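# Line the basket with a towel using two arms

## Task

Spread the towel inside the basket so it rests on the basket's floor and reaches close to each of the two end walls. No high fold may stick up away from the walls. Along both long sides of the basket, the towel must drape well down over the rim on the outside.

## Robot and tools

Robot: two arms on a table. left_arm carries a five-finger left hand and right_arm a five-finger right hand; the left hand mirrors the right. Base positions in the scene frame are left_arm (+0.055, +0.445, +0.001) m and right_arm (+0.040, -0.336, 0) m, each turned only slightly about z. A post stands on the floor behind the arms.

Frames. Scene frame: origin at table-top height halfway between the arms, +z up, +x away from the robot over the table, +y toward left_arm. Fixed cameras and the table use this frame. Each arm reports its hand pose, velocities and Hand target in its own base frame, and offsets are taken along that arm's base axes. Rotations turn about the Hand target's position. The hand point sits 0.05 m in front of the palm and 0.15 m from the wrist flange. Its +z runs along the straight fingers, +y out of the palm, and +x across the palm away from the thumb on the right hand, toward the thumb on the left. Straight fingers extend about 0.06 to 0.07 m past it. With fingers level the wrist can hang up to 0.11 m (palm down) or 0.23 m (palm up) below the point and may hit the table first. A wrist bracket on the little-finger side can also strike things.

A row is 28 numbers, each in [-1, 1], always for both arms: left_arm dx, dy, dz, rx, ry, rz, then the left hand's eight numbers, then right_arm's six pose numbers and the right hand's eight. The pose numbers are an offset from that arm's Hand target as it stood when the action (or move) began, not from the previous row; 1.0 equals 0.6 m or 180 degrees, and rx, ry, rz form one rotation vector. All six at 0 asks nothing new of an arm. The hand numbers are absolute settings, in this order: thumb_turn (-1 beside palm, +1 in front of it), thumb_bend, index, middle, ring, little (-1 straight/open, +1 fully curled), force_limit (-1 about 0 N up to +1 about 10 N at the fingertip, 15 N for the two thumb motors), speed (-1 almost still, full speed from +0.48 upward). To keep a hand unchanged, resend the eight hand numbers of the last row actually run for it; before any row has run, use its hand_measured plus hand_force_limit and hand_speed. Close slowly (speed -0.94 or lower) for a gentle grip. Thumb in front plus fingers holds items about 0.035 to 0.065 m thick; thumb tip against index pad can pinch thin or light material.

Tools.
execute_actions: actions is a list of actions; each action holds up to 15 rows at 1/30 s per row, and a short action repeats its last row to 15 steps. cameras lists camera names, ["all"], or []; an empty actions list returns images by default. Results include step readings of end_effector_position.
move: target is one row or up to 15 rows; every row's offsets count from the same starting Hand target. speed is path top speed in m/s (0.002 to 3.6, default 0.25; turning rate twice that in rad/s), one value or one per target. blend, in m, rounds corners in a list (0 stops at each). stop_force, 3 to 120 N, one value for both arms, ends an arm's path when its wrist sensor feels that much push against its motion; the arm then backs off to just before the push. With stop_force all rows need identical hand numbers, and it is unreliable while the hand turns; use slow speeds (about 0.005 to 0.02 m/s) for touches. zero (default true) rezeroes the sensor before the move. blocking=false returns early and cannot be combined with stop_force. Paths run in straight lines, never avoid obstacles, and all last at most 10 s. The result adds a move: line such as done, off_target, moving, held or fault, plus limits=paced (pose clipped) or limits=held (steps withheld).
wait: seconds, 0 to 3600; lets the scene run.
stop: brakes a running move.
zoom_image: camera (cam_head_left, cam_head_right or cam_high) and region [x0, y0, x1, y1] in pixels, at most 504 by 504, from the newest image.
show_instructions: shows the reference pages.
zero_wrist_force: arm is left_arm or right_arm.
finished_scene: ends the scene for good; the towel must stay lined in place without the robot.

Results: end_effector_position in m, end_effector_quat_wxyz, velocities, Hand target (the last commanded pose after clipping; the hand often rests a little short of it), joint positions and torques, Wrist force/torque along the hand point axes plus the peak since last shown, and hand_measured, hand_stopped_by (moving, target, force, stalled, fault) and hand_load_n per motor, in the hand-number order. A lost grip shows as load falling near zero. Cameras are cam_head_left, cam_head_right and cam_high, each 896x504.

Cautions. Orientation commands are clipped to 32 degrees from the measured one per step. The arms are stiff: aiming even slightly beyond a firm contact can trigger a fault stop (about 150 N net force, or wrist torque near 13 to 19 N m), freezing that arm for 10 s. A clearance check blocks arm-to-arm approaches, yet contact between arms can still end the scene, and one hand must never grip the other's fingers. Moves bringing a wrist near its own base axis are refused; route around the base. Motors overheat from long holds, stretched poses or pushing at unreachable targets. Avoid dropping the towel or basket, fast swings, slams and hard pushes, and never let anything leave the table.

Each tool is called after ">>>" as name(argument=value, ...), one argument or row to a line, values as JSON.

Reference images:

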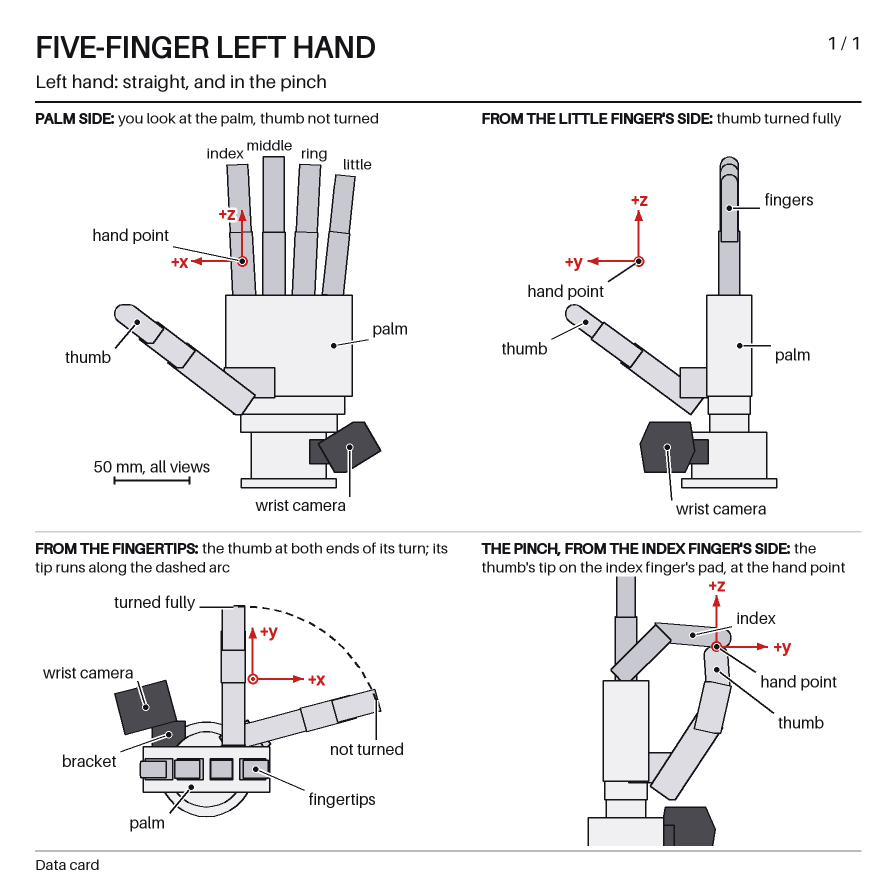

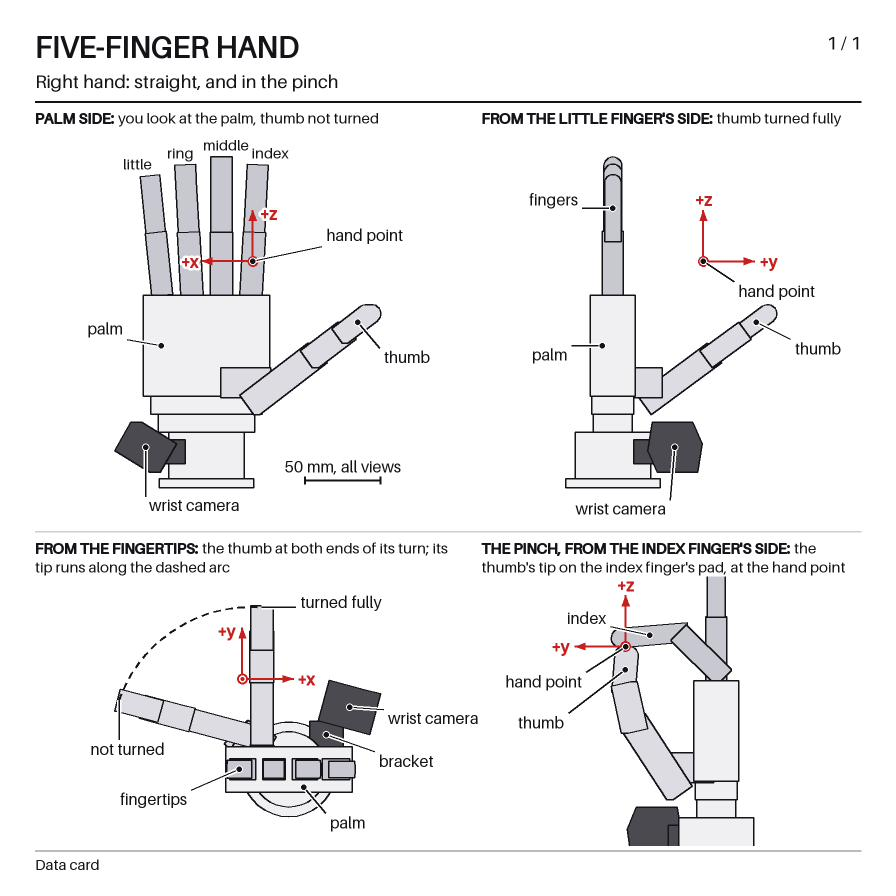

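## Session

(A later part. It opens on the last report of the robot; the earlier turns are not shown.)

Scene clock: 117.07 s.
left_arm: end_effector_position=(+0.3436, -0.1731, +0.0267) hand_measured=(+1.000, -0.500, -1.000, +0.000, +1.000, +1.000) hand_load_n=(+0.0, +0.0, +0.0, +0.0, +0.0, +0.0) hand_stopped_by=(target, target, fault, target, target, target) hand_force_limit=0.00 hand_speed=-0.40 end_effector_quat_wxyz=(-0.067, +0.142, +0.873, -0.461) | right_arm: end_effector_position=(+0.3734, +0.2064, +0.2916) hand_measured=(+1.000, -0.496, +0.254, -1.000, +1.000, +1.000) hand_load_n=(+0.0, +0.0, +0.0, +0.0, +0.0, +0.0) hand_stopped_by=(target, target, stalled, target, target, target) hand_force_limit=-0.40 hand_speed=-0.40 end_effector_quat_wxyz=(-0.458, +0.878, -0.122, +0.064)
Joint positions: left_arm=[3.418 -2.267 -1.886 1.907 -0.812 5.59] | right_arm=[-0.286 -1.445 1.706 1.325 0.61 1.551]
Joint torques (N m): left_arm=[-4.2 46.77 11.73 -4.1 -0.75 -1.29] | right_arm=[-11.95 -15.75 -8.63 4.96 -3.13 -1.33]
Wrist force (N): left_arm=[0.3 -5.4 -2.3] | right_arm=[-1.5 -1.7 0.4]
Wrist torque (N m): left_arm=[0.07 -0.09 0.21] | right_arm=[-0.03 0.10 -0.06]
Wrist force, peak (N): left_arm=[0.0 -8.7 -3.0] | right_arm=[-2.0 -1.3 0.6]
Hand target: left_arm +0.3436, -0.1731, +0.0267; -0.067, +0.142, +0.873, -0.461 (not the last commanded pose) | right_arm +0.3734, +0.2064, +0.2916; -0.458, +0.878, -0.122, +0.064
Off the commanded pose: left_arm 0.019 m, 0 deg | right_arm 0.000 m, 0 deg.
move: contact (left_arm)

>>> execute_actions(
  actions=[
    [[0,0,-0.009,0,0,0,1,0.1,-1,0.6,1,1,0.6,-0.88,0,0,0,0,0,0,1,-0.5,0,-1,1,1,-0.4,-0.4]],
    [[0,0,-0.007,0,0,0,1,0.1,-1,0.6,1,1,0.6,-0.88,0,0,0,0,0,0,1,-0.5,0,-1,1,1,-0.4,-0.4]],
    [[0,0,-0.003,0,0,0,1,0.1,-1,0.6,1,1,0.6,-0.88,0,0,0,0,0,0,1,-0.5,0,-1,1,1,-0.4,-0.4]],
  ],
  cameras=[],
)

>>> move(
  target=[0,0,0.1,0,0,0,1,0.1,-1,0.6,1,1,0.6,-0.88,0,0,0,0,0,0,1,-0.5,0,-1,1,1,-0.4,-0.4],
  speed=0.05,
  cameras=["all"],
)

>>> zoom_image(
  camera="cam_head_right",
  region=[220, 290, 340, 410],
)

Scene clock: 119.27 s.
left_arm: end_effector_position=(+0.3436, -0.1731, +0.0153) hand_measured=(+1.000, -0.304, -1.000, +0.330, +1.000, +1.000) hand_load_n=(+0.5, +11.5, +0.0, +9.5, +0.0, +0.0) hand_stopped_by=(target, force, fault, force, target, target) hand_force_limit=0.60 hand_speed=-0.88 end_effector_quat_wxyz=(-0.067, +0.142, +0.873, -0.461) | right_arm: end_effector_position=(+0.3734, +0.2064, +0.2916) hand_measured=(+1.000, -0.496, +0.254, -1.000, +1.000, +1.000) hand_load_n=(+0.0, +0.0, +0.0, +0.0, +0.0, +0.0) hand_stopped_by=(target, target, stalled, target, target, target) hand_force_limit=-0.40 hand_speed=-0.40 end_effector_quat_wxyz=(-0.458, +0.878, -0.122, +0.064)
Joint positions: left_arm=[3.418 -2.291 -1.885 1.931 -0.812 5.59] | right_arm=[-0.286 -1.445 1.706 1.325 0.61 1.551]
Joint torques (N m): left_arm=[-2.28 17.78 17.91 1.72 -0.3 0.02] | right_arm=[-11.68 -15.55 -8.72 4.91 -3.09 -1.28]
Wrist force (N): left_arm=[-2.1 -13.9 -10.7] | right_arm=[-1.7 -1.5 0.6]
Wrist torque (N m): left_arm=[-0.34 -0.11 0.37] | right_arm=[-0.02 0.12 -0.07]
Wrist force, peak (N): left_arm=[-1.9 -14.4 -11.2] | right_arm=[-1.8 -1.7 0.6]
Hand target: left_arm +0.3436, -0.1731, +0.0153; -0.067, +0.142, +0.873, -0.461 | right_arm +0.3734, +0.2064, +0.2916; -0.458, +0.878, -0.122, +0.064
Off the commanded pose: left_arm 0.000 m, 0 deg | right_arm 0.000 m, 0 deg.
Step readings (end_effector_position of left_arm | right_arm):
0: (+0.3436, -0.1731, +0.0267) | (+0.3734, +0.2064, +0.2916)
1: (+0.3436, -0.1731, +0.0266) | (+0.3734, +0.2064, +0.2916)
2: (+0.3436, -0.1731, +0.0257) | (+0.3734, +0.2064, +0.2916)
4: (+0.3436, -0.1731, +0.0234) | (+0.3734, +0.2064, +0.2916)
8: (+0.3436, -0.1731, +0.0216) | (+0.3734, +0.2064, +0.2916)
15: (+0.3436, -0.1731, +0.0213) | (+0.3734, +0.2064, +0.2916)
16: (+0.3436, -0.1731, +0.0212) | (+0.3734, +0.2064, +0.2916)
17: (+0.3436, -0.1731, +0.0205) | (+0.3734, +0.2064, +0.2916)
19: (+0.3436, -0.1731, +0.0185) | (+0.3734, +0.2064, +0.2916)
23: (+0.3436, -0.1731, +0.0173) | (+0.3734, +0.2064, +0.2916)
30: (+0.3436, -0.1731, +0.0171) | (+0.3734, +0.2064, +0.2916)
31: (+0.3436, -0.1731, +0.0170) | (+0.3734, +0.2064, +0.2916)
32: (+0.3436, -0.1731, +0.0166) | (+0.3734, +0.2064, +0.2916)
34: (+0.3436, -0.1731, +0.0159) | (+0.3734, +0.2064, +0.2916)
38: (+0.3436, -0.1731, +0.0154) | (+0.3734, +0.2064, +0.2916)
45: (+0.3436, -0.1731, +0.0153) | (+0.3734, +0.2064, +0.2916)

Scene clock: 120.87 s.
left_arm: end_effector_position=(+0.3436, -0.1731, +0.0753) hand_measured=(+1.000, -0.304, -1.000, +0.330, +1.000, +1.000) hand_load_n=(+1.5, +11.0, +0.0, +11.0, +0.0, +0.0) hand_stopped_by=(target, force, fault, force, target, target) hand_force_limit=0.60 hand_speed=-0.88 end_effector_quat_wxyz=(-0.067, +0.142, +0.873, -0.461) | right_arm: end_effector_position=(+0.3734, +0.2064, +0.2916) hand_measured=(+1.000, -0.496, +0.254, -1.000, +1.000, +1.000) hand_load_n=(+0.0, +0.5, +0.0, +0.0, +0.0, +0.0) hand_stopped_by=(target, target, stalled, target, target, target) hand_force_limit=-0.40 hand_speed=-0.40 end_effector_quat_wxyz=(-0.458, +0.878, -0.122, +0.064)
Joint positions: left_arm=[3.418 -2.169 -1.881 1.803 -0.812 5.59] | right_arm=[-0.286 -1.445 1.706 1.325 0.61 1.551]
Joint torques (N m): left_arm=[1.33 46.11 23.61 -5.51 1.22 -0.14] | right_arm=[-11.76 -16.09 -8.15 4.89 -3.03 -1.36]
Wrist force (N): left_arm=[0.3 0.1 0.1] | right_arm=[-1.7 -1.4 0.8]
Wrist torque (N m): left_arm=[0.05 -0.01 0.09] | right_arm=[-0.03 0.12 -0.07]
Wrist force, peak (N): left_arm=[-2.2 -14.2 -11.2] | right_arm=[-1.9 -1.6 0.5]
Hand target: left_arm +0.3436, -0.1731, +0.0753; -0.067, +0.142, +0.873, -0.461 | right_arm +0.3734, +0.2064, +0.2916; -0.458, +0.878, -0.122, +0.064
Off the commanded pose: left_arm 0.000 m, 0 deg | right_arm 0.000 m, 0 deg.
move: done

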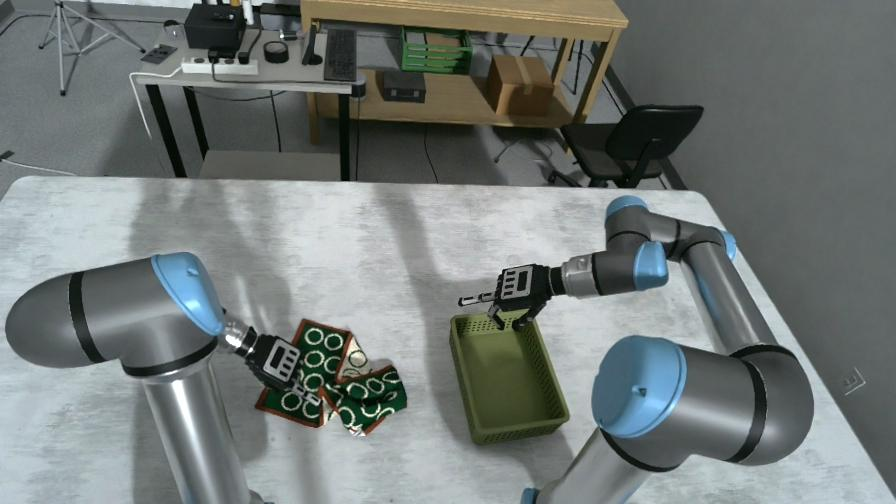

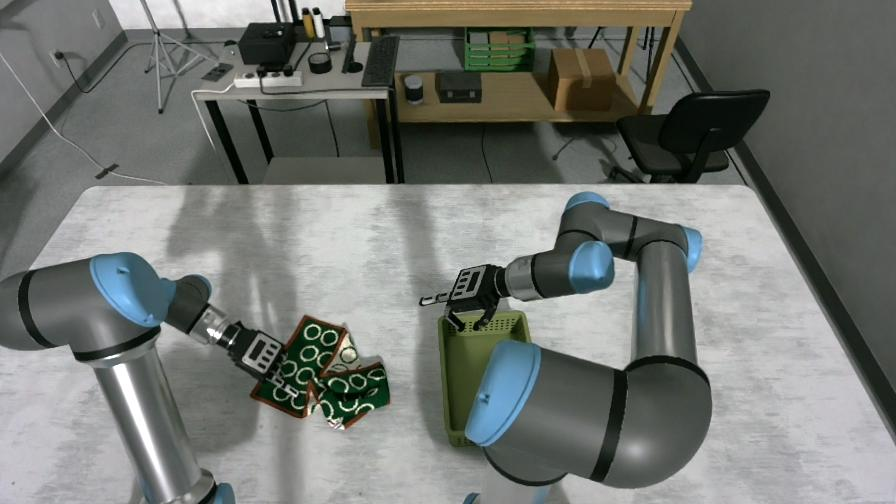

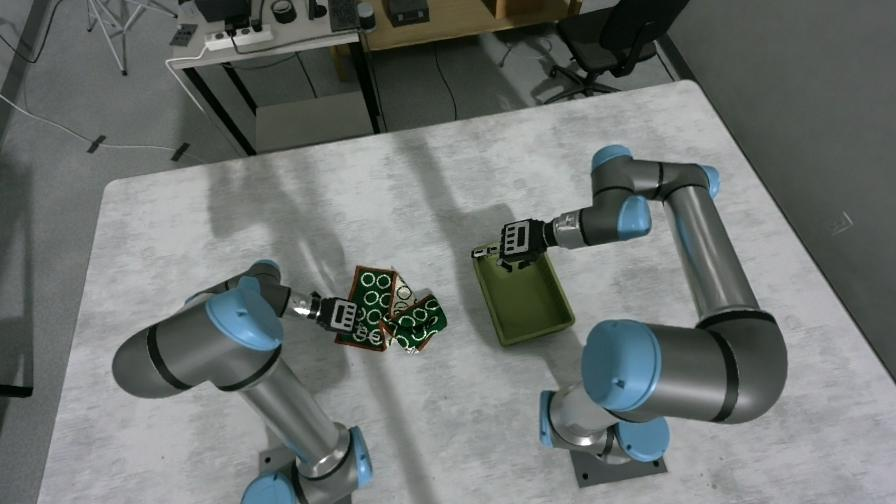

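Scaled by 4.200 from the camera's image (finer frame: 1280x720).

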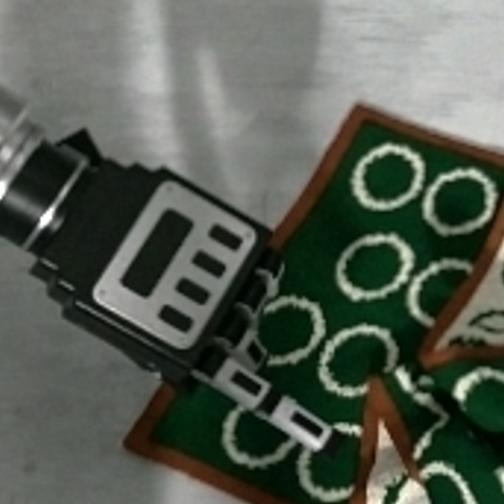

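>>> move(
  target=[
    [0,0,0.2,0,0,0,1,-0.5,-1,0,1,1,0.0,-0.4,0,0,0,0,0,0,1,0.3,1,1,1,1,0,-0.3],
    [0.0,0.3,0.35,0,0,0,1,-0.5,-1,0,1,1,0.0,-0.4,0.09,-0.1,0,0,0,0,1,0.3,1,1,1,1,0,-0.3],
  ],
  speed=0.15,
  cameras=["all"],
)

>>> zoom_image(
  camera="cam_head_right",
  region=[220, 260, 560, 450],
)

>>> zoom_image(
  camera="cam_high",
  region=[440, 200, 600, 360],
)

Scene clock: 128.43 s.
left_arm: end_effector_position=(+0.3436, +0.0068, +0.2853) hand_measured=(+1.000, -0.500, -1.000, +0.000, +1.000, +1.000) hand_load_n=(+0.0, +0.0, +0.0, +0.0, +0.0, +0.0) hand_stopped_by=(target, target, fault, target, target, target) hand_force_limit=0.00 hand_speed=-0.40 end_effector_quat_wxyz=(-0.067, +0.142, +0.873, -0.461) | right_arm: end_effector_position=(+0.4274, +0.1465, +0.2916) hand_measured=(+1.000, -0.304, +0.632, +0.346, +1.000, +1.000) hand_load_n=(+0.0, +8.5, +7.0, +6.5, +0.5, +0.0) hand_stopped_by=(target, force, force, force, target, target) hand_force_limit=0.00 hand_speed=-0.30 end_effector_quat_wxyz=(-0.458, +0.878, -0.122, +0.064)
Joint positions: left_arm=[3.804 -1.908 -1.662 1.124 -1.085 5.929] | right_arm=[-0.393 -1.31 1.581 1.465 0.62 1.367]
Joint torques (N m): left_arm=[5.78 17.12 30.17 -5.44 -1.08 3.09] | right_arm=[-11.84 -20.75 -25.65 5.09 0.3 -1.39]
Wrist force (N): left_arm=[0.6 0.3 0.0] | right_arm=[-1.4 -1.3 0.2]
Wrist torque (N m): left_arm=[0.12 -0.08 -0.06] | right_arm=[0.03 0.08 -0.04]
Wrist force, peak (N): left_arm=[1.0 0.7 -0.9] | right_arm=[-2.0 -1.8 0.8]
Hand target: left_arm +0.3436, +0.0069, +0.2853; -0.067, +0.142, +0.873, -0.461 | right_arm +0.4274, +0.1464, +0.2916; -0.458, +0.878, -0.122, +0.064
Off the commanded pose: left_arm 0.000 m, 0 deg | right_arm 0.000 m, 0 deg.
move: done

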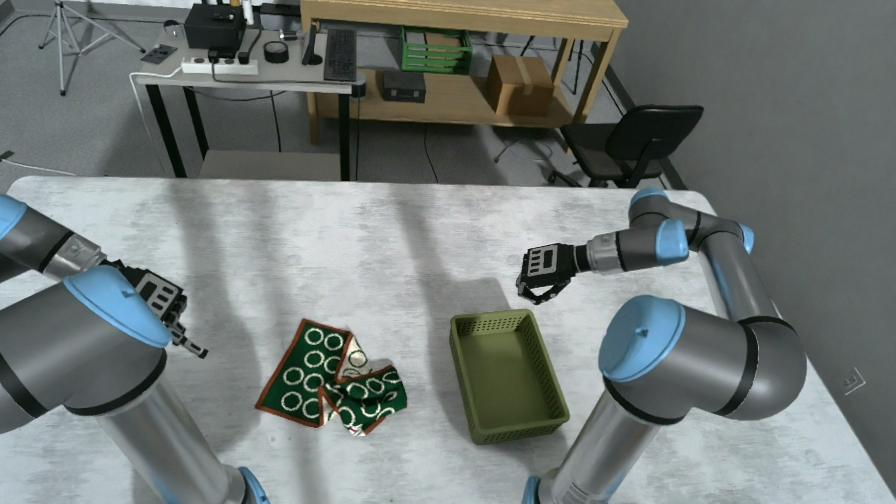

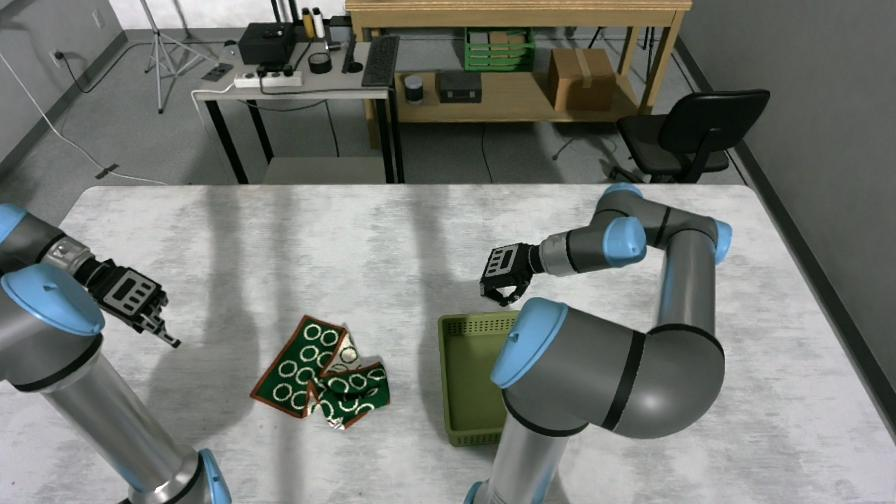

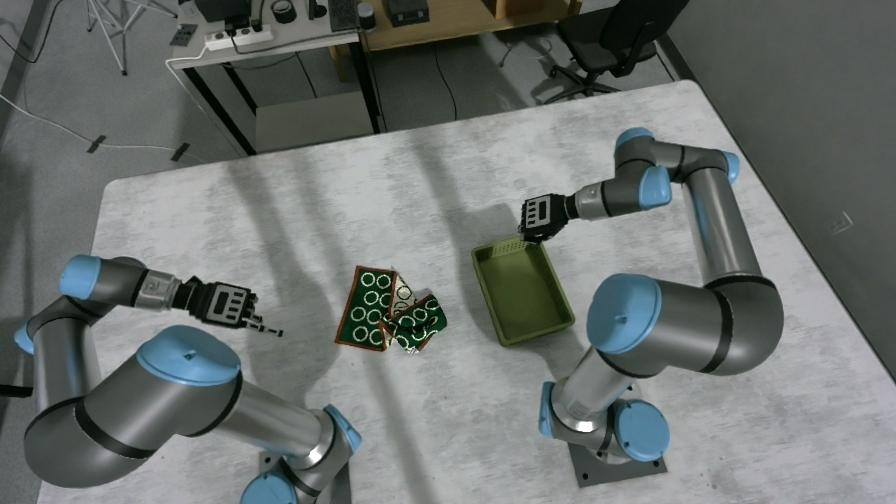

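Scaled by 1.482 from the camera's image (finer frame: 1280x720).

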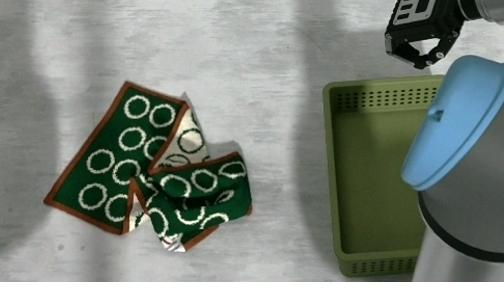

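Scaled by 3.150 from the camera's image (finer frame: 1280x720).

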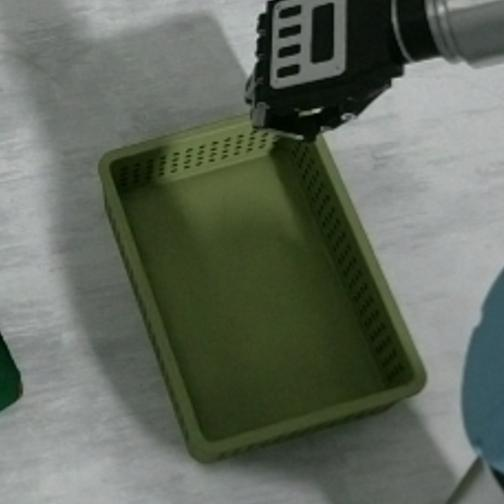

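>>> move(
  target=[
    [0,0,0,0,0,0,1,-0.5,-1,0,1,1,0.0,-0.4,-0.012,0.017,0,0,0,0,1,-0.6,0.8,0.8,1,1,0,-0.3],
    [0,0,0,0,0,0,1,-0.5,-1,0,1,1,0.0,-0.4,-0.012,0.017,-0.3777,0,0,0,1,-0.6,0.8,0.8,1,1,0,-0.3],
  ],
  speed=0.15,
  stop_force=null,
  cameras=["cam_high"],
)

>>> move(
  target=[0,0,0,0,0,0,1,-0.5,-1,0,1,1,0.0,-0.4,-0.008,0.2,0,0,0,0,1,-0.6,0.8,0.8,1,1,0,-0.3],
  speed=0.06,
  stop_force=20,
  cameras=["cam_high","cam_head_left"],
)

Scene clock: 131.70 s.
left_arm: end_effector_position=(+0.3436, +0.0069, +0.2853) hand_measured=(+1.000, -0.500, -1.000, +0.000, +1.000, +1.000) hand_load_n=(+0.0, +0.0, +0.0, +0.0, +0.0, +0.0) hand_stopped_by=(target, target, fault, target, target, target) hand_force_limit=0.00 hand_speed=-0.40 end_effector_quat_wxyz=(-0.067, +0.142, +0.873, -0.461) | right_arm: end_effector_position=(+0.4203, +0.1566, +0.0651) hand_measured=(+1.000, -0.600, +0.632, +0.346, +1.000, +1.000) hand_load_n=(+0.0, +0.0, +0.0, +0.0, +0.0, +0.0) hand_stopped_by=(target, target, force, force, target, target) hand_force_limit=0.00 hand_speed=-0.30 end_effector_quat_wxyz=(-0.458, +0.878, -0.122, +0.064)
Joint positions: left_arm=[3.804 -1.908 -1.662 1.124 -1.085 5.929] | right_arm=[-0.376 -1.048 1.868 0.892 0.617 1.397]
Joint torques (N m): left_arm=[5.97 16.95 30.13 -5.37 -1.36 2.87] | right_arm=[15.23 -26.32 -2.32 0.07 -2.81 1.31]
Wrist force (N): left_arm=[1.0 0.2 -0.2] | right_arm=[-1.5 -1.4 0.6]
Wrist torque (N m): left_arm=[0.10 -0.15 -0.02] | right_arm=[0.01 0.08 -0.21]
Wrist force, peak (N): left_arm=[1.2 0.6 -0.2] | right_arm=[-2.0 -1.5 0.9]
Hand target: left_arm +0.3436, +0.0069, +0.2853; -0.067, +0.142, +0.873, -0.461 | right_arm +0.4202, +0.1566, +0.0650; -0.458, +0.878, -0.122, +0.064
Off the commanded pose: left_arm 0.000 m, 0 deg | right_arm 0.000 m, 0 deg.
move: done

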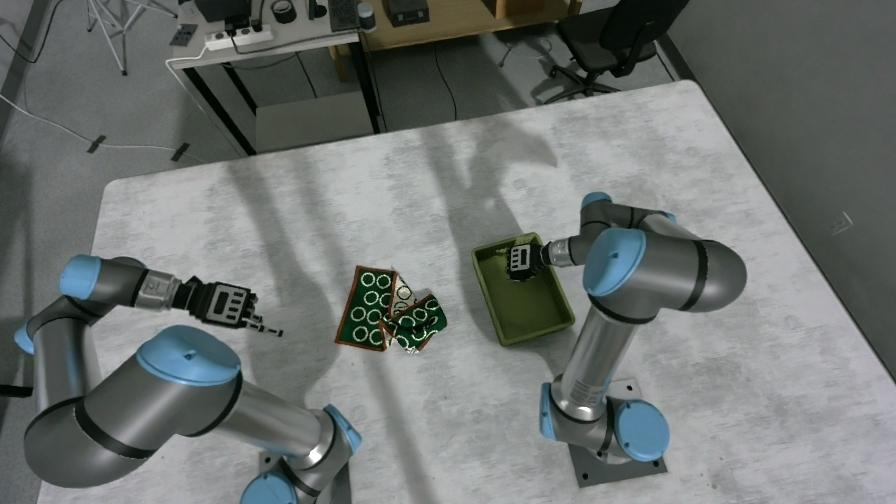

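Scene clock: 134.63 s.
left_arm: end_effector_position=(+0.3436, +0.0069, +0.2853) hand_measured=(+1.000, -0.500, -1.000, +0.000, +1.000, +1.000) hand_load_n=(+0.0, +0.0, +0.0, +0.0, +0.0, +0.0) hand_stopped_by=(target, target, fault, target, target, target) hand_force_limit=0.00 hand_speed=-0.40 end_effector_quat_wxyz=(-0.067, +0.142, +0.873, -0.461) | right_arm: end_effector_position=(+0.4154, +0.2766, +0.0650) hand_measured=(+1.000, -0.600, +0.632, +0.346, +1.000, +1.000) hand_load_n=(+0.0, +0.0, -0.5, +0.0, +0.0, +0.0) hand_stopped_by=(target, target, force, force, target, target) hand_force_limit=0.00 hand_speed=-0.30 end_effector_quat_wxyz=(-0.458, +0.878, -0.122, +0.064)
Joint positions: left_arm=[3.804 -1.908 -1.662 1.124 -1.085 5.929] | right_arm=[-0.074 -1.108 1.824 0.575 0.639 1.913]
Joint torques (N m): left_arm=[7.07 16.37 30.47 -5.46 -1.24 2.89] | right_arm=[14.32 -40.36 -21.66 -0.41 0.44 1.26]
Wrist force (N): left_arm=[0.7 0.5 -0.2] | right_arm=[-1.6 -1.1 -0.6]
Wrist torque (N m): left_arm=[0.15 -0.11 -0.05] | right_arm=[0.08 0.13 -0.22]
Wrist force, peak (N): left_arm=[0.9 0.7 -0.2] | right_arm=[-1.6 -1.6 -0.3]
Hand target: left_arm +0.3436, +0.0069, +0.2853; -0.067, +0.142, +0.873, -0.461 | right_arm +0.4154, +0.2766, +0.0650; -0.458, +0.878, -0.122, +0.064
Off the commanded pose: left_arm 0.000 m, 0 deg | right_arm 0.000 m, 0 deg.
move: done
Images, in order (width x height): cam_head_left 896x504, cam_high 896x504.

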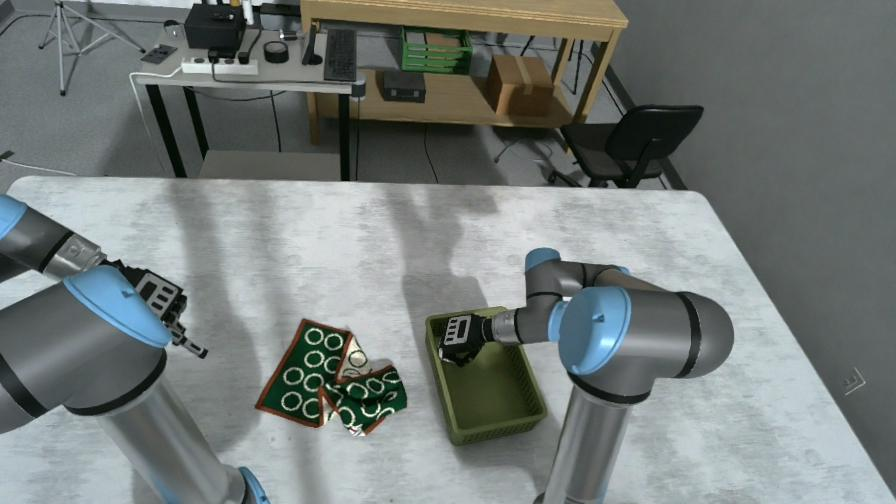

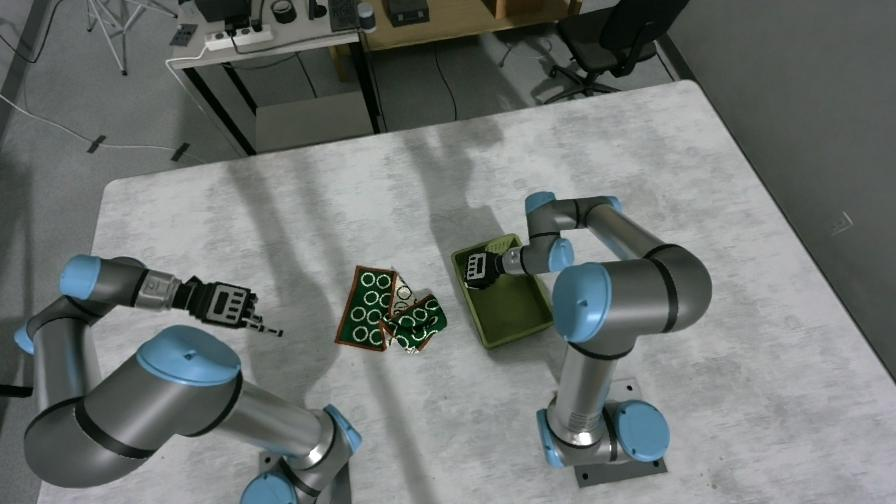

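>>> move(
  target=[
    [0,0,0,0,0,0,1,-0.5,-1,0,1,1,0.0,-0.4,0.03,-0.183,0,0,0,0,1,-0.6,0.8,1,1,1,0,-0.3],
    [0,0,0,0,0,0,1,-0.5,-1,0,1,1,0.0,-0.4,0.095,-0.183,-0.0167,0,0,0,1,-0.6,0.8,1,1,1,0,-0.3],
  ],
  speed=0.12,
)

>>> move(
  target=[
    [0,0,0,0,0,0,1,-0.5,-1,0,1,1,0.0,-0.4,0,0,0,0,0,0,1,-0.6,-1,1,1,1,0,-0.3],
    [0,0,0,0,0,0,1,-0.5,-1,0,1,1,0.0,-0.4,-0.02,0.12,0,0,0,0,1,-0.6,-1,1,1,1,0,-0.3],
  ],
  speed=0.06,
  cameras=["cam_high","cam_head_left"],
)

Scene clock: 138.57 s.
left_arm: end_effector_position=(+0.3436, +0.0069, +0.2853) hand_measured=(+1.000, -0.500, -1.000, +0.000, +1.000, +1.000) hand_load_n=(+0.0, +0.0, +0.0, +0.0, +0.0, +0.0) hand_stopped_by=(target, target, fault, target, target, target) hand_force_limit=0.00 hand_speed=-0.40 end_effector_quat_wxyz=(-0.067, +0.142, +0.873, -0.461) | right_arm: end_effector_position=(+0.4724, +0.1668, +0.0550) hand_measured=(+1.000, -0.600, +0.632, +1.000, +1.000, +1.000) hand_load_n=(+1.5, +0.0, +0.0, +0.0, +0.0, +0.0) hand_stopped_by=(target, target, force, target, target, target) hand_force_limit=0.00 hand_speed=-0.30 end_effector_quat_wxyz=(-0.458, +0.878, -0.122, +0.064)
Joint positions: left_arm=[3.804 -1.908 -1.662 1.124 -1.085 5.929] | right_arm=[-0.309 -0.952 1.696 0.875 0.611 1.511]
Joint torques (N m): left_arm=[5.17 16.75 29.72 -5.27 -1.25 2.96] | right_arm=[13.83 -27.26 -21.06 2.98 0.65 0.92]
Wrist force (N): left_arm=[1.1 0.2 -0.1] | right_arm=[-4.3 -9.4 -4.5]
Wrist torque (N m): left_arm=[0.10 -0.16 -0.02] | right_arm=[-0.63 0.38 -0.34]
Wrist force, peak (N): left_arm=[1.1 0.6 -0.2] | right_arm=[-4.4 -9.5 -4.9]
Hand target: left_arm +0.3436, +0.0069, +0.2853; -0.067, +0.142, +0.873, -0.461 | right_arm +0.4724, +0.1668, +0.0550; -0.458, +0.878, -0.122, +0.064
Off the commanded pose: left_arm 0.000 m, 0 deg | right_arm 0.000 m, 0 deg.
move: done

Scene clock: 141.37 s.
left_arm: end_effector_position=(+0.3436, +0.0069, +0.2853) hand_measured=(+1.000, -0.500, -1.000, +0.000, +1.000, +1.000) hand_load_n=(+0.0, +0.0, +0.0, +0.0, +0.0, +0.0) hand_stopped_by=(target, target, fault, target, target, target) hand_force_limit=0.00 hand_speed=-0.40 end_effector_quat_wxyz=(-0.067, +0.142, +0.873, -0.461) | right_arm: end_effector_position=(+0.4605, +0.2388, +0.0550) hand_measured=(+1.000, -0.600, -1.000, +1.000, +1.000, +1.000) hand_load_n=(+0.0, +0.0, -0.5, +0.0, +0.0, +0.0) hand_stopped_by=(target, target, target, target, target, target) hand_force_limit=0.00 hand_speed=-0.30 end_effector_quat_wxyz=(-0.458, +0.878, -0.122, +0.064)
Joint positions: left_arm=[3.804 -1.908 -1.662 1.124 -1.085 5.929] | right_arm=[-0.153 -1.002 1.712 0.688 0.621 1.781]
Joint torques (N m): left_arm=[6.56 17.81 30.75 -5.39 -1.32 3.05] | right_arm=[15.14 -44.36 -4.33 -0.16 0.25 1.33]
Wrist force (N): left_arm=[1.0 0.4 0.1] | right_arm=[-1.2 -0.8 -0.3]
Wrist torque (N m): left_arm=[0.12 -0.14 -0.03] | right_arm=[0.09 0.05 -0.19]
Wrist force, peak (N): left_arm=[1.2 0.4 0.0] | right_arm=[-4.8 -9.9 -4.8]
Hand target: left_arm +0.3436, +0.0069, +0.2853; -0.067, +0.142, +0.873, -0.461 | right_arm +0.4604, +0.2388, +0.0550; -0.458, +0.878, -0.122, +0.064
Off the commanded pose: left_arm 0.000 m, 0 deg | right_arm 0.000 m, 0 deg.
move: done
Images, in order (width x height): cam_head_left 896x504, cam_high 896x504.

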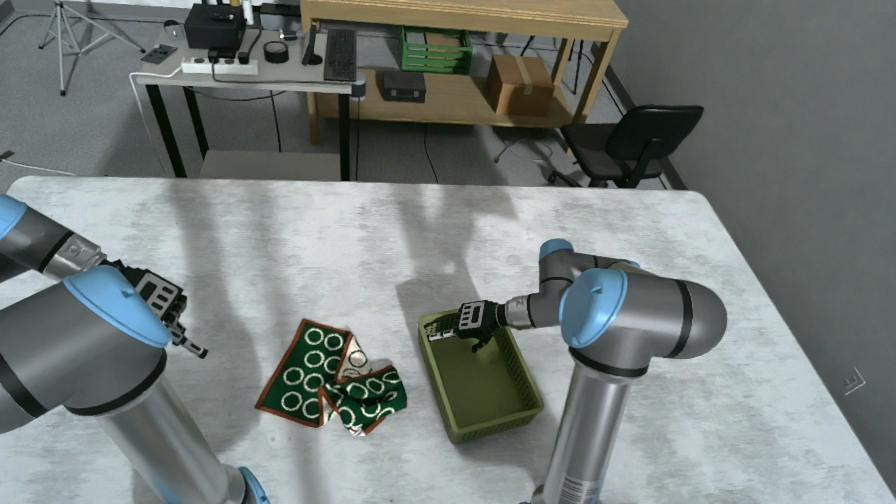

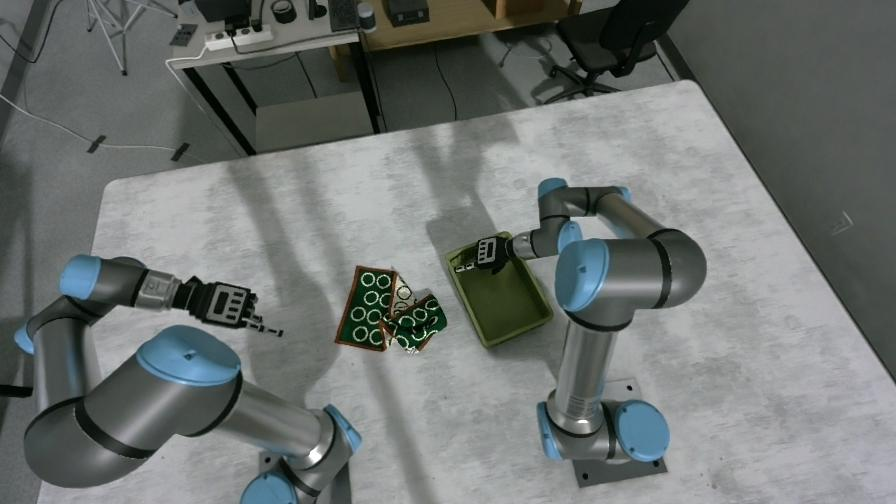

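>>> move(
  target=[0,0,0,0,0,0,1,-0.5,-1,0,1,1,0.0,-0.4,-0.07,0.15,0,0,0,0,1,-0.6,-1,1,1,1,0,-0.3],
  speed=0.06,
  cameras=["cam_high","cam_head_left"],
)

Scene clock: 143.83 s.
left_arm: end_effector_position=(+0.3436, +0.0069, +0.2853) hand_measured=(+1.000, -0.500, -1.000, +0.000, +1.000, +1.000) hand_load_n=(+0.0, +0.0, +0.0, +0.0, +0.0, +0.0) hand_stopped_by=(target, target, fault, target, target, target) hand_force_limit=0.00 hand_speed=-0.40 end_effector_quat_wxyz=(-0.067, +0.142, +0.873, -0.461) | right_arm: end_effector_position=(+0.4185, +0.3288, +0.0550) hand_measured=(+1.000, -0.600, -1.000, +1.000, +1.000, +1.000) hand_load_n=(+0.0, +0.0, -0.5, +0.0, +0.0, +0.0) hand_stopped_by=(target, target, target, target, target, target) hand_force_limit=0.00 hand_speed=-0.30 end_effector_quat_wxyz=(-0.458, +0.878, -0.122, +0.064)
Joint positions: left_arm=[3.804 -1.908 -1.662 1.124 -1.085 5.929] | right_arm=[0.057 -1.088 1.776 0.446 0.685 2.112]
Joint torques (N m): left_arm=[5.48 17.14 30.17 -5.56 -1.28 2.91] | right_arm=[14.78 -41.49 -4.74 -0.63 0.39 1.33]
Wrist force (N): left_arm=[0.6 0.0 0.0] | right_arm=[-1.4 -0.7 -0.3]
Wrist torque (N m): left_arm=[0.06 -0.09 -0.04] | right_arm=[0.12 0.10 -0.19]
Wrist force, peak (N): left_arm=[1.0 0.5 -0.1] | right_arm=[-1.5 -1.2 0.1]
Hand target: left_arm +0.3436, +0.0069, +0.2853; -0.067, +0.142, +0.873, -0.461 | right_arm +0.4184, +0.3288, +0.0550; -0.458, +0.878, -0.122, +0.064
Off the commanded pose: left_arm 0.000 m, 0 deg | right_arm 0.000 m, 0 deg.
move: done
Images, in order (width x height): cam_head_left 896x504, cam_high 896x504.

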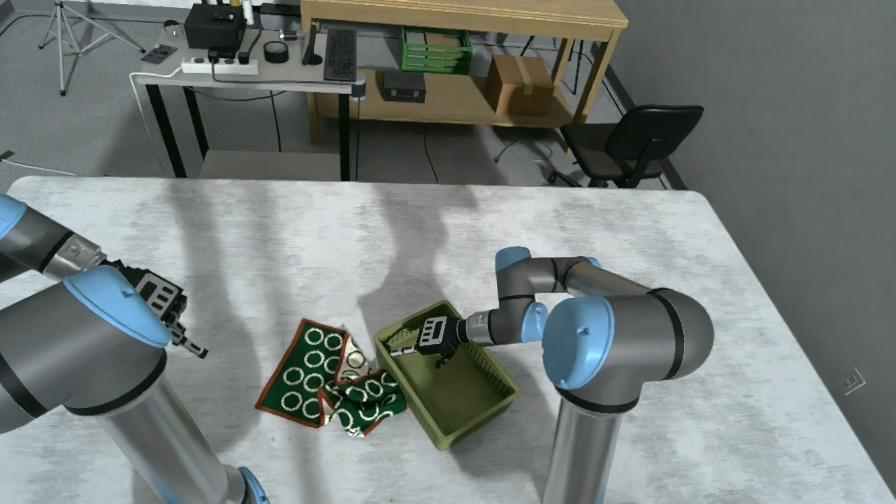

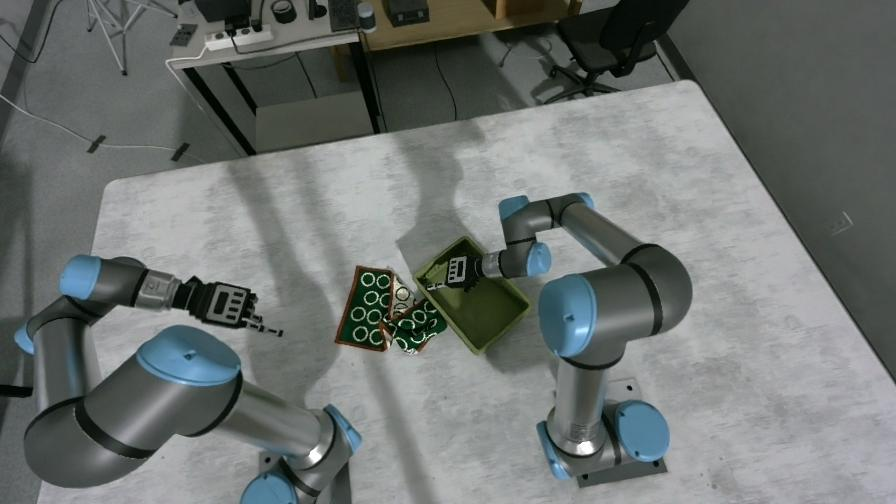

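>>> move(
  target=[
    [0,0,0,0,0,0,1,-0.5,-1,0,1,1,0.0,-0.4,0,-0.05,0.01,0,0,0,1,-0.6,0.5,1,1,1,0,-0.3],
    [0,0,0,0,0,0,1,-0.5,-1,0,1,1,0.0,-0.4,-0.125,-0.1855,0.01,0,0,0,1,-0.6,0.5,1,1,1,0,-0.3],
  ],
  speed=0.12,
)

>>> move(
  target=[0,0,0,0,0,0,1,-0.5,-1,0,1,1,0.0,-0.4,0.1057,-0.163,0,0,0,0,1,-0.6,0.5,1,1,1,0,-0.3],
  speed=0.06,
  cameras=["cam_high","cam_head_left"],
)

Scene clock: 147.70 s.
left_arm: end_effector_position=(+0.3436, +0.0069, +0.2853) hand_measured=(+1.000, -0.500, -1.000, +0.000, +1.000, +1.000) hand_load_n=(+0.5, +0.0, +0.0, +0.0, +0.0, +0.0) hand_stopped_by=(target, target, fault, target, target, target) hand_force_limit=0.00 hand_speed=-0.40 end_effector_quat_wxyz=(-0.067, +0.142, +0.873, -0.461) | right_arm: end_effector_position=(+0.3435, +0.2175, +0.0610) hand_measured=(+1.000, -0.600, +0.500, +1.000, +1.000, +1.000) hand_load_n=(+0.0, +0.0, +0.0, +0.0, +0.0, +0.0) hand_stopped_by=(target, target, target, target, target, target) hand_force_limit=0.00 hand_speed=-0.30 end_effector_quat_wxyz=(-0.458, +0.878, -0.122, +0.064)
Joint positions: left_arm=[3.804 -1.908 -1.662 1.124 -1.085 5.929] | right_arm=[-0.279 -1.198 2.089 0.684 0.61 1.564]
Joint torques (N m): left_arm=[6.38 17.66 30.54 -5.39 -1.19 2.95] | right_arm=[-12.03 -19.26 -1.49 4.93 -3.05 -1.46]
Wrist force (N): left_arm=[0.8 0.4 -0.1] | right_arm=[-1.3 -1.3 0.5]
Wrist torque (N m): left_arm=[0.13 -0.11 -0.05] | right_arm=[0.00 0.06 -0.04]
Wrist force, peak (N): left_arm=[1.2 0.4 0.0] | right_arm=[-1.6 -1.7 0.8]
Hand target: left_arm +0.3436, +0.0069, +0.2853; -0.067, +0.142, +0.873, -0.461 | right_arm +0.3434, +0.2175, +0.0610; -0.458, +0.878, -0.122, +0.064
Off the commanded pose: left_arm 0.000 m, 0 deg | right_arm 0.000 m, 0 deg.
move: done

Scene clock: 150.07 s.
left_arm: end_effector_position=(+0.3436, +0.0069, +0.2853) hand_measured=(+1.000, -0.500, -1.000, +0.000, +1.000, +1.000) hand_load_n=(+0.0, +0.0, +0.0, +0.5, +0.0, +0.0) hand_stopped_by=(target, target, fault, target, target, target) hand_force_limit=0.00 hand_speed=-0.40 end_effector_quat_wxyz=(-0.067, +0.142, +0.873, -0.461) | right_arm: end_effector_position=(+0.4068, +0.1198, +0.0610) hand_measured=(+1.000, -0.600, +0.500, +1.000, +1.000, +1.000) hand_load_n=(+0.0, +0.0, +0.5, +0.0, +0.5, +0.0) hand_stopped_by=(target, target, target, target, target, target) hand_force_limit=0.00 hand_speed=-0.30 end_effector_quat_wxyz=(-0.458, +0.878, -0.122, +0.064)
Joint positions: left_arm=[3.804 -1.908 -1.662 1.124 -1.085 5.929] | right_arm=[-0.48 -1.037 1.917 0.972 0.639 1.223]
Joint torques (N m): left_arm=[5.52 17.43 29.68 -5.41 -1.18 2.84] | right_arm=[-12.63 -23.58 -19.6 4.55 0.9 -1.46]
Wrist force (N): left_arm=[0.7 0.1 -0.1] | right_arm=[-2.5 -5.1 -0.4]
Wrist torque (N m): left_arm=[0.09 -0.11 -0.04] | right_arm=[-0.13 0.14 -0.28]
Wrist force, peak (N): left_arm=[1.0 0.6 -0.4] | right_arm=[-2.8 -5.5 -0.5]
Hand target: left_arm +0.3436, +0.0069, +0.2853; -0.067, +0.142, +0.873, -0.461 | right_arm +0.4069, +0.1197, +0.0610; -0.458, +0.878, -0.122, +0.064
Off the commanded pose: left_arm 0.000 m, 0 deg | right_arm 0.000 m, 0 deg.
move: done
Images, in order (width x height): cam_head_left 896x504, cam_high 896x504.

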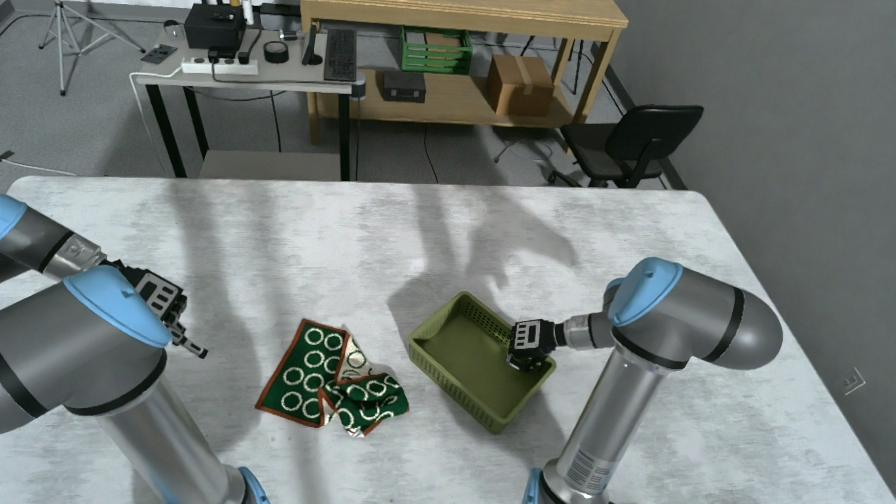

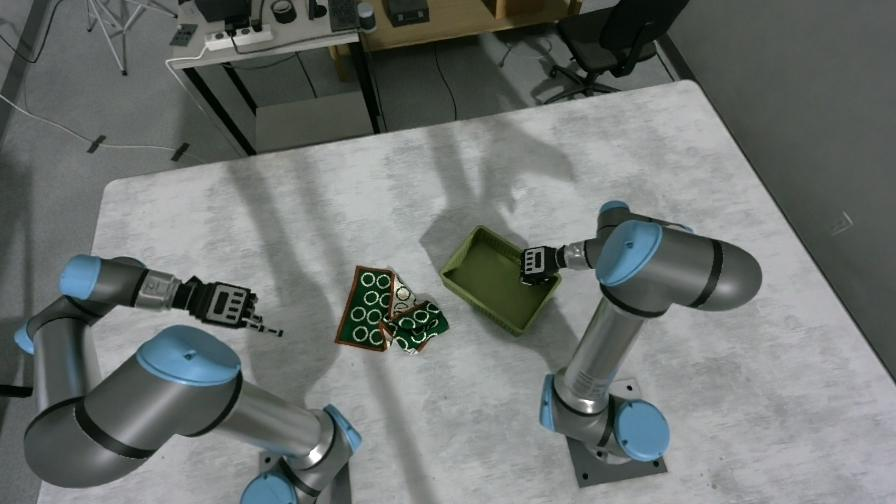

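>>> move(
  target=[
    [0,0,0,0,0,0,1,-0.5,-1,0,1,1,0.0,-0.4,0.035,0.151,0,0,0,0,1,-0.6,0.5,1,1,1,0,-0.3],
    [0,0,0,0,0,0,1,-0.5,-1,0,1,1,0.0,-0.4,0.035,0.152,0,0,0,0,1,-0.6,-1,1,1,1,0,-0.3],
  ],
  speed=0.12,
  cameras=["cam_high"],
)

>>> move(
  target=[0,0,0,0,0,0,1,-0.5,-1,0,1,1,0.0,-0.4,-0.083,0.145,0,0,0,0,1,-0.6,-1,1,1,1,0,-0.3],
  speed=0.06,
  cameras=["cam_high","cam_head_left"],
)

Scene clock: 153.90 s.
left_arm: end_effector_position=(+0.3436, +0.0069, +0.2853) hand_measured=(+1.000, -0.500, -1.000, +0.000, +1.000, +1.000) hand_load_n=(+0.0, +0.0, +0.0, +0.0, +0.0, +0.0) hand_stopped_by=(target, target, fault, target, target, target) hand_force_limit=0.00 hand_speed=-0.40 end_effector_quat_wxyz=(-0.067, +0.142, +0.873, -0.461) | right_arm: end_effector_position=(+0.4279, +0.2109, +0.0610) hand_measured=(+1.000, -0.600, -1.000, +1.000, +1.000, +1.000) hand_load_n=(+0.0, +0.0, +0.0, +0.0, +0.0, +0.0) hand_stopped_by=(target, target, target, target, target, target) hand_force_limit=0.00 hand_speed=-0.30 end_effector_quat_wxyz=(-0.458, +0.878, -0.122, +0.064)
Joint positions: left_arm=[3.804 -1.908 -1.662 1.124 -1.085 5.929] | right_arm=[-0.236 -1.057 1.828 0.743 0.611 1.64]
Joint torques (N m): left_arm=[5.83 17.56 29.84 -5.5 -1.16 2.87] | right_arm=[14.48 -41.35 -20.99 0.08 0.25 1.26]
Wrist force (N): left_arm=[0.7 0.4 -0.2] | right_arm=[-1.6 -1.0 0.2]
Wrist torque (N m): left_arm=[0.13 -0.11 -0.05] | right_arm=[0.11 0.10 -0.21]
Wrist force, peak (N): left_arm=[1.1 0.7 0.1] | right_arm=[-2.5 -5.6 -0.9]
Hand target: left_arm +0.3436, +0.0069, +0.2853; -0.067, +0.142, +0.873, -0.461 | right_arm +0.4279, +0.2109, +0.0610; -0.458, +0.878, -0.122, +0.064
Off the commanded pose: left_arm 0.000 m, 0 deg | right_arm 0.000 m, 0 deg.
move: done

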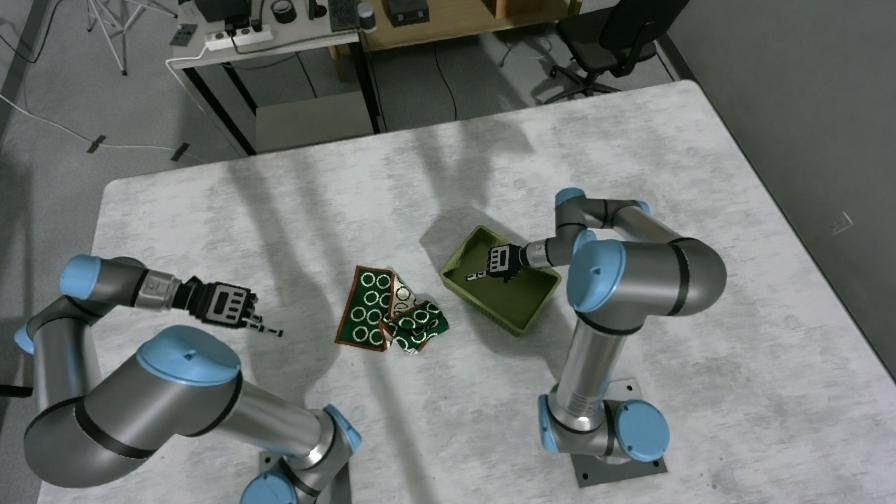

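Scene clock: 156.00 s.
left_arm: end_effector_position=(+0.3436, +0.0069, +0.2853) hand_measured=(+1.000, -0.500, -1.000, +0.000, +1.000, +1.000) hand_load_n=(+0.0, +0.0, +0.5, +0.0, +0.0, +0.0) hand_stopped_by=(target, target, fault, target, target, target) hand_force_limit=0.00 hand_speed=-0.40 end_effector_quat_wxyz=(-0.067, +0.142, +0.873, -0.461) | right_arm: end_effector_position=(+0.3781, +0.2979, +0.0610) hand_measured=(+1.000, -0.600, -1.000, +1.000, +1.000, +1.000) hand_load_n=(+0.0, +0.0, -0.5, +0.0, +0.5, +0.0) hand_stopped_by=(target, target, target, target, target, target) hand_force_limit=0.00 hand_speed=-0.30 end_effector_quat_wxyz=(-0.458, +0.878, -0.122, +0.064)
Joint positions: left_arm=[3.804 -1.908 -1.662 1.124 -1.085 5.929] | right_arm=[-0.022 -1.173 1.921 0.478 0.655 1.995]
Joint torques (N m): left_arm=[5.85 17.66 30.07 -5.4 -1.27 2.93] | right_arm=[14.49 -37.76 -4.25 -0.36 0.4 1.34]
Wrist force (N): left_arm=[0.8 0.5 -0.2] | right_arm=[-0.9 -0.7 -0.1]
Wrist torque (N m): left_arm=[0.15 -0.12 -0.04] | right_arm=[0.11 0.07 -0.16]
Wrist force, peak (N): left_arm=[1.0 0.6 -0.2] | right_arm=[-1.4 -1.1 0.7]
Hand target: left_arm +0.3436, +0.0069, +0.2853; -0.067, +0.142, +0.873, -0.461 | right_arm +0.3781, +0.2979, +0.0610; -0.458, +0.878, -0.122, +0.064
Off the commanded pose: left_arm 0.000 m, 0 deg | right_arm 0.000 m, 0 deg.
move: done
Images, in order (width x height): cam_head_left 896x504, cam_high 896x504.

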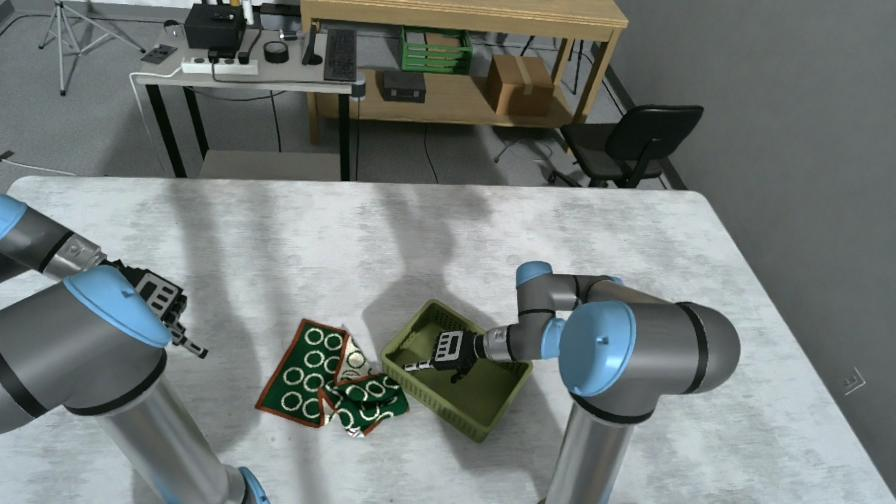

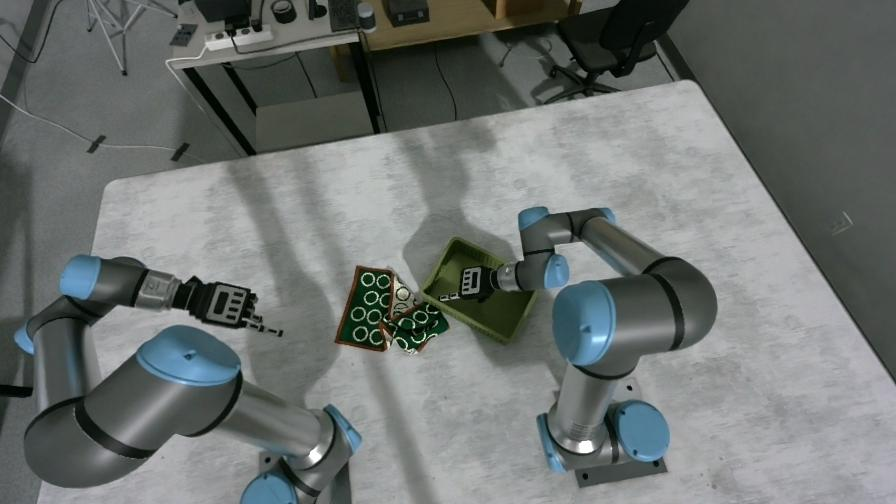

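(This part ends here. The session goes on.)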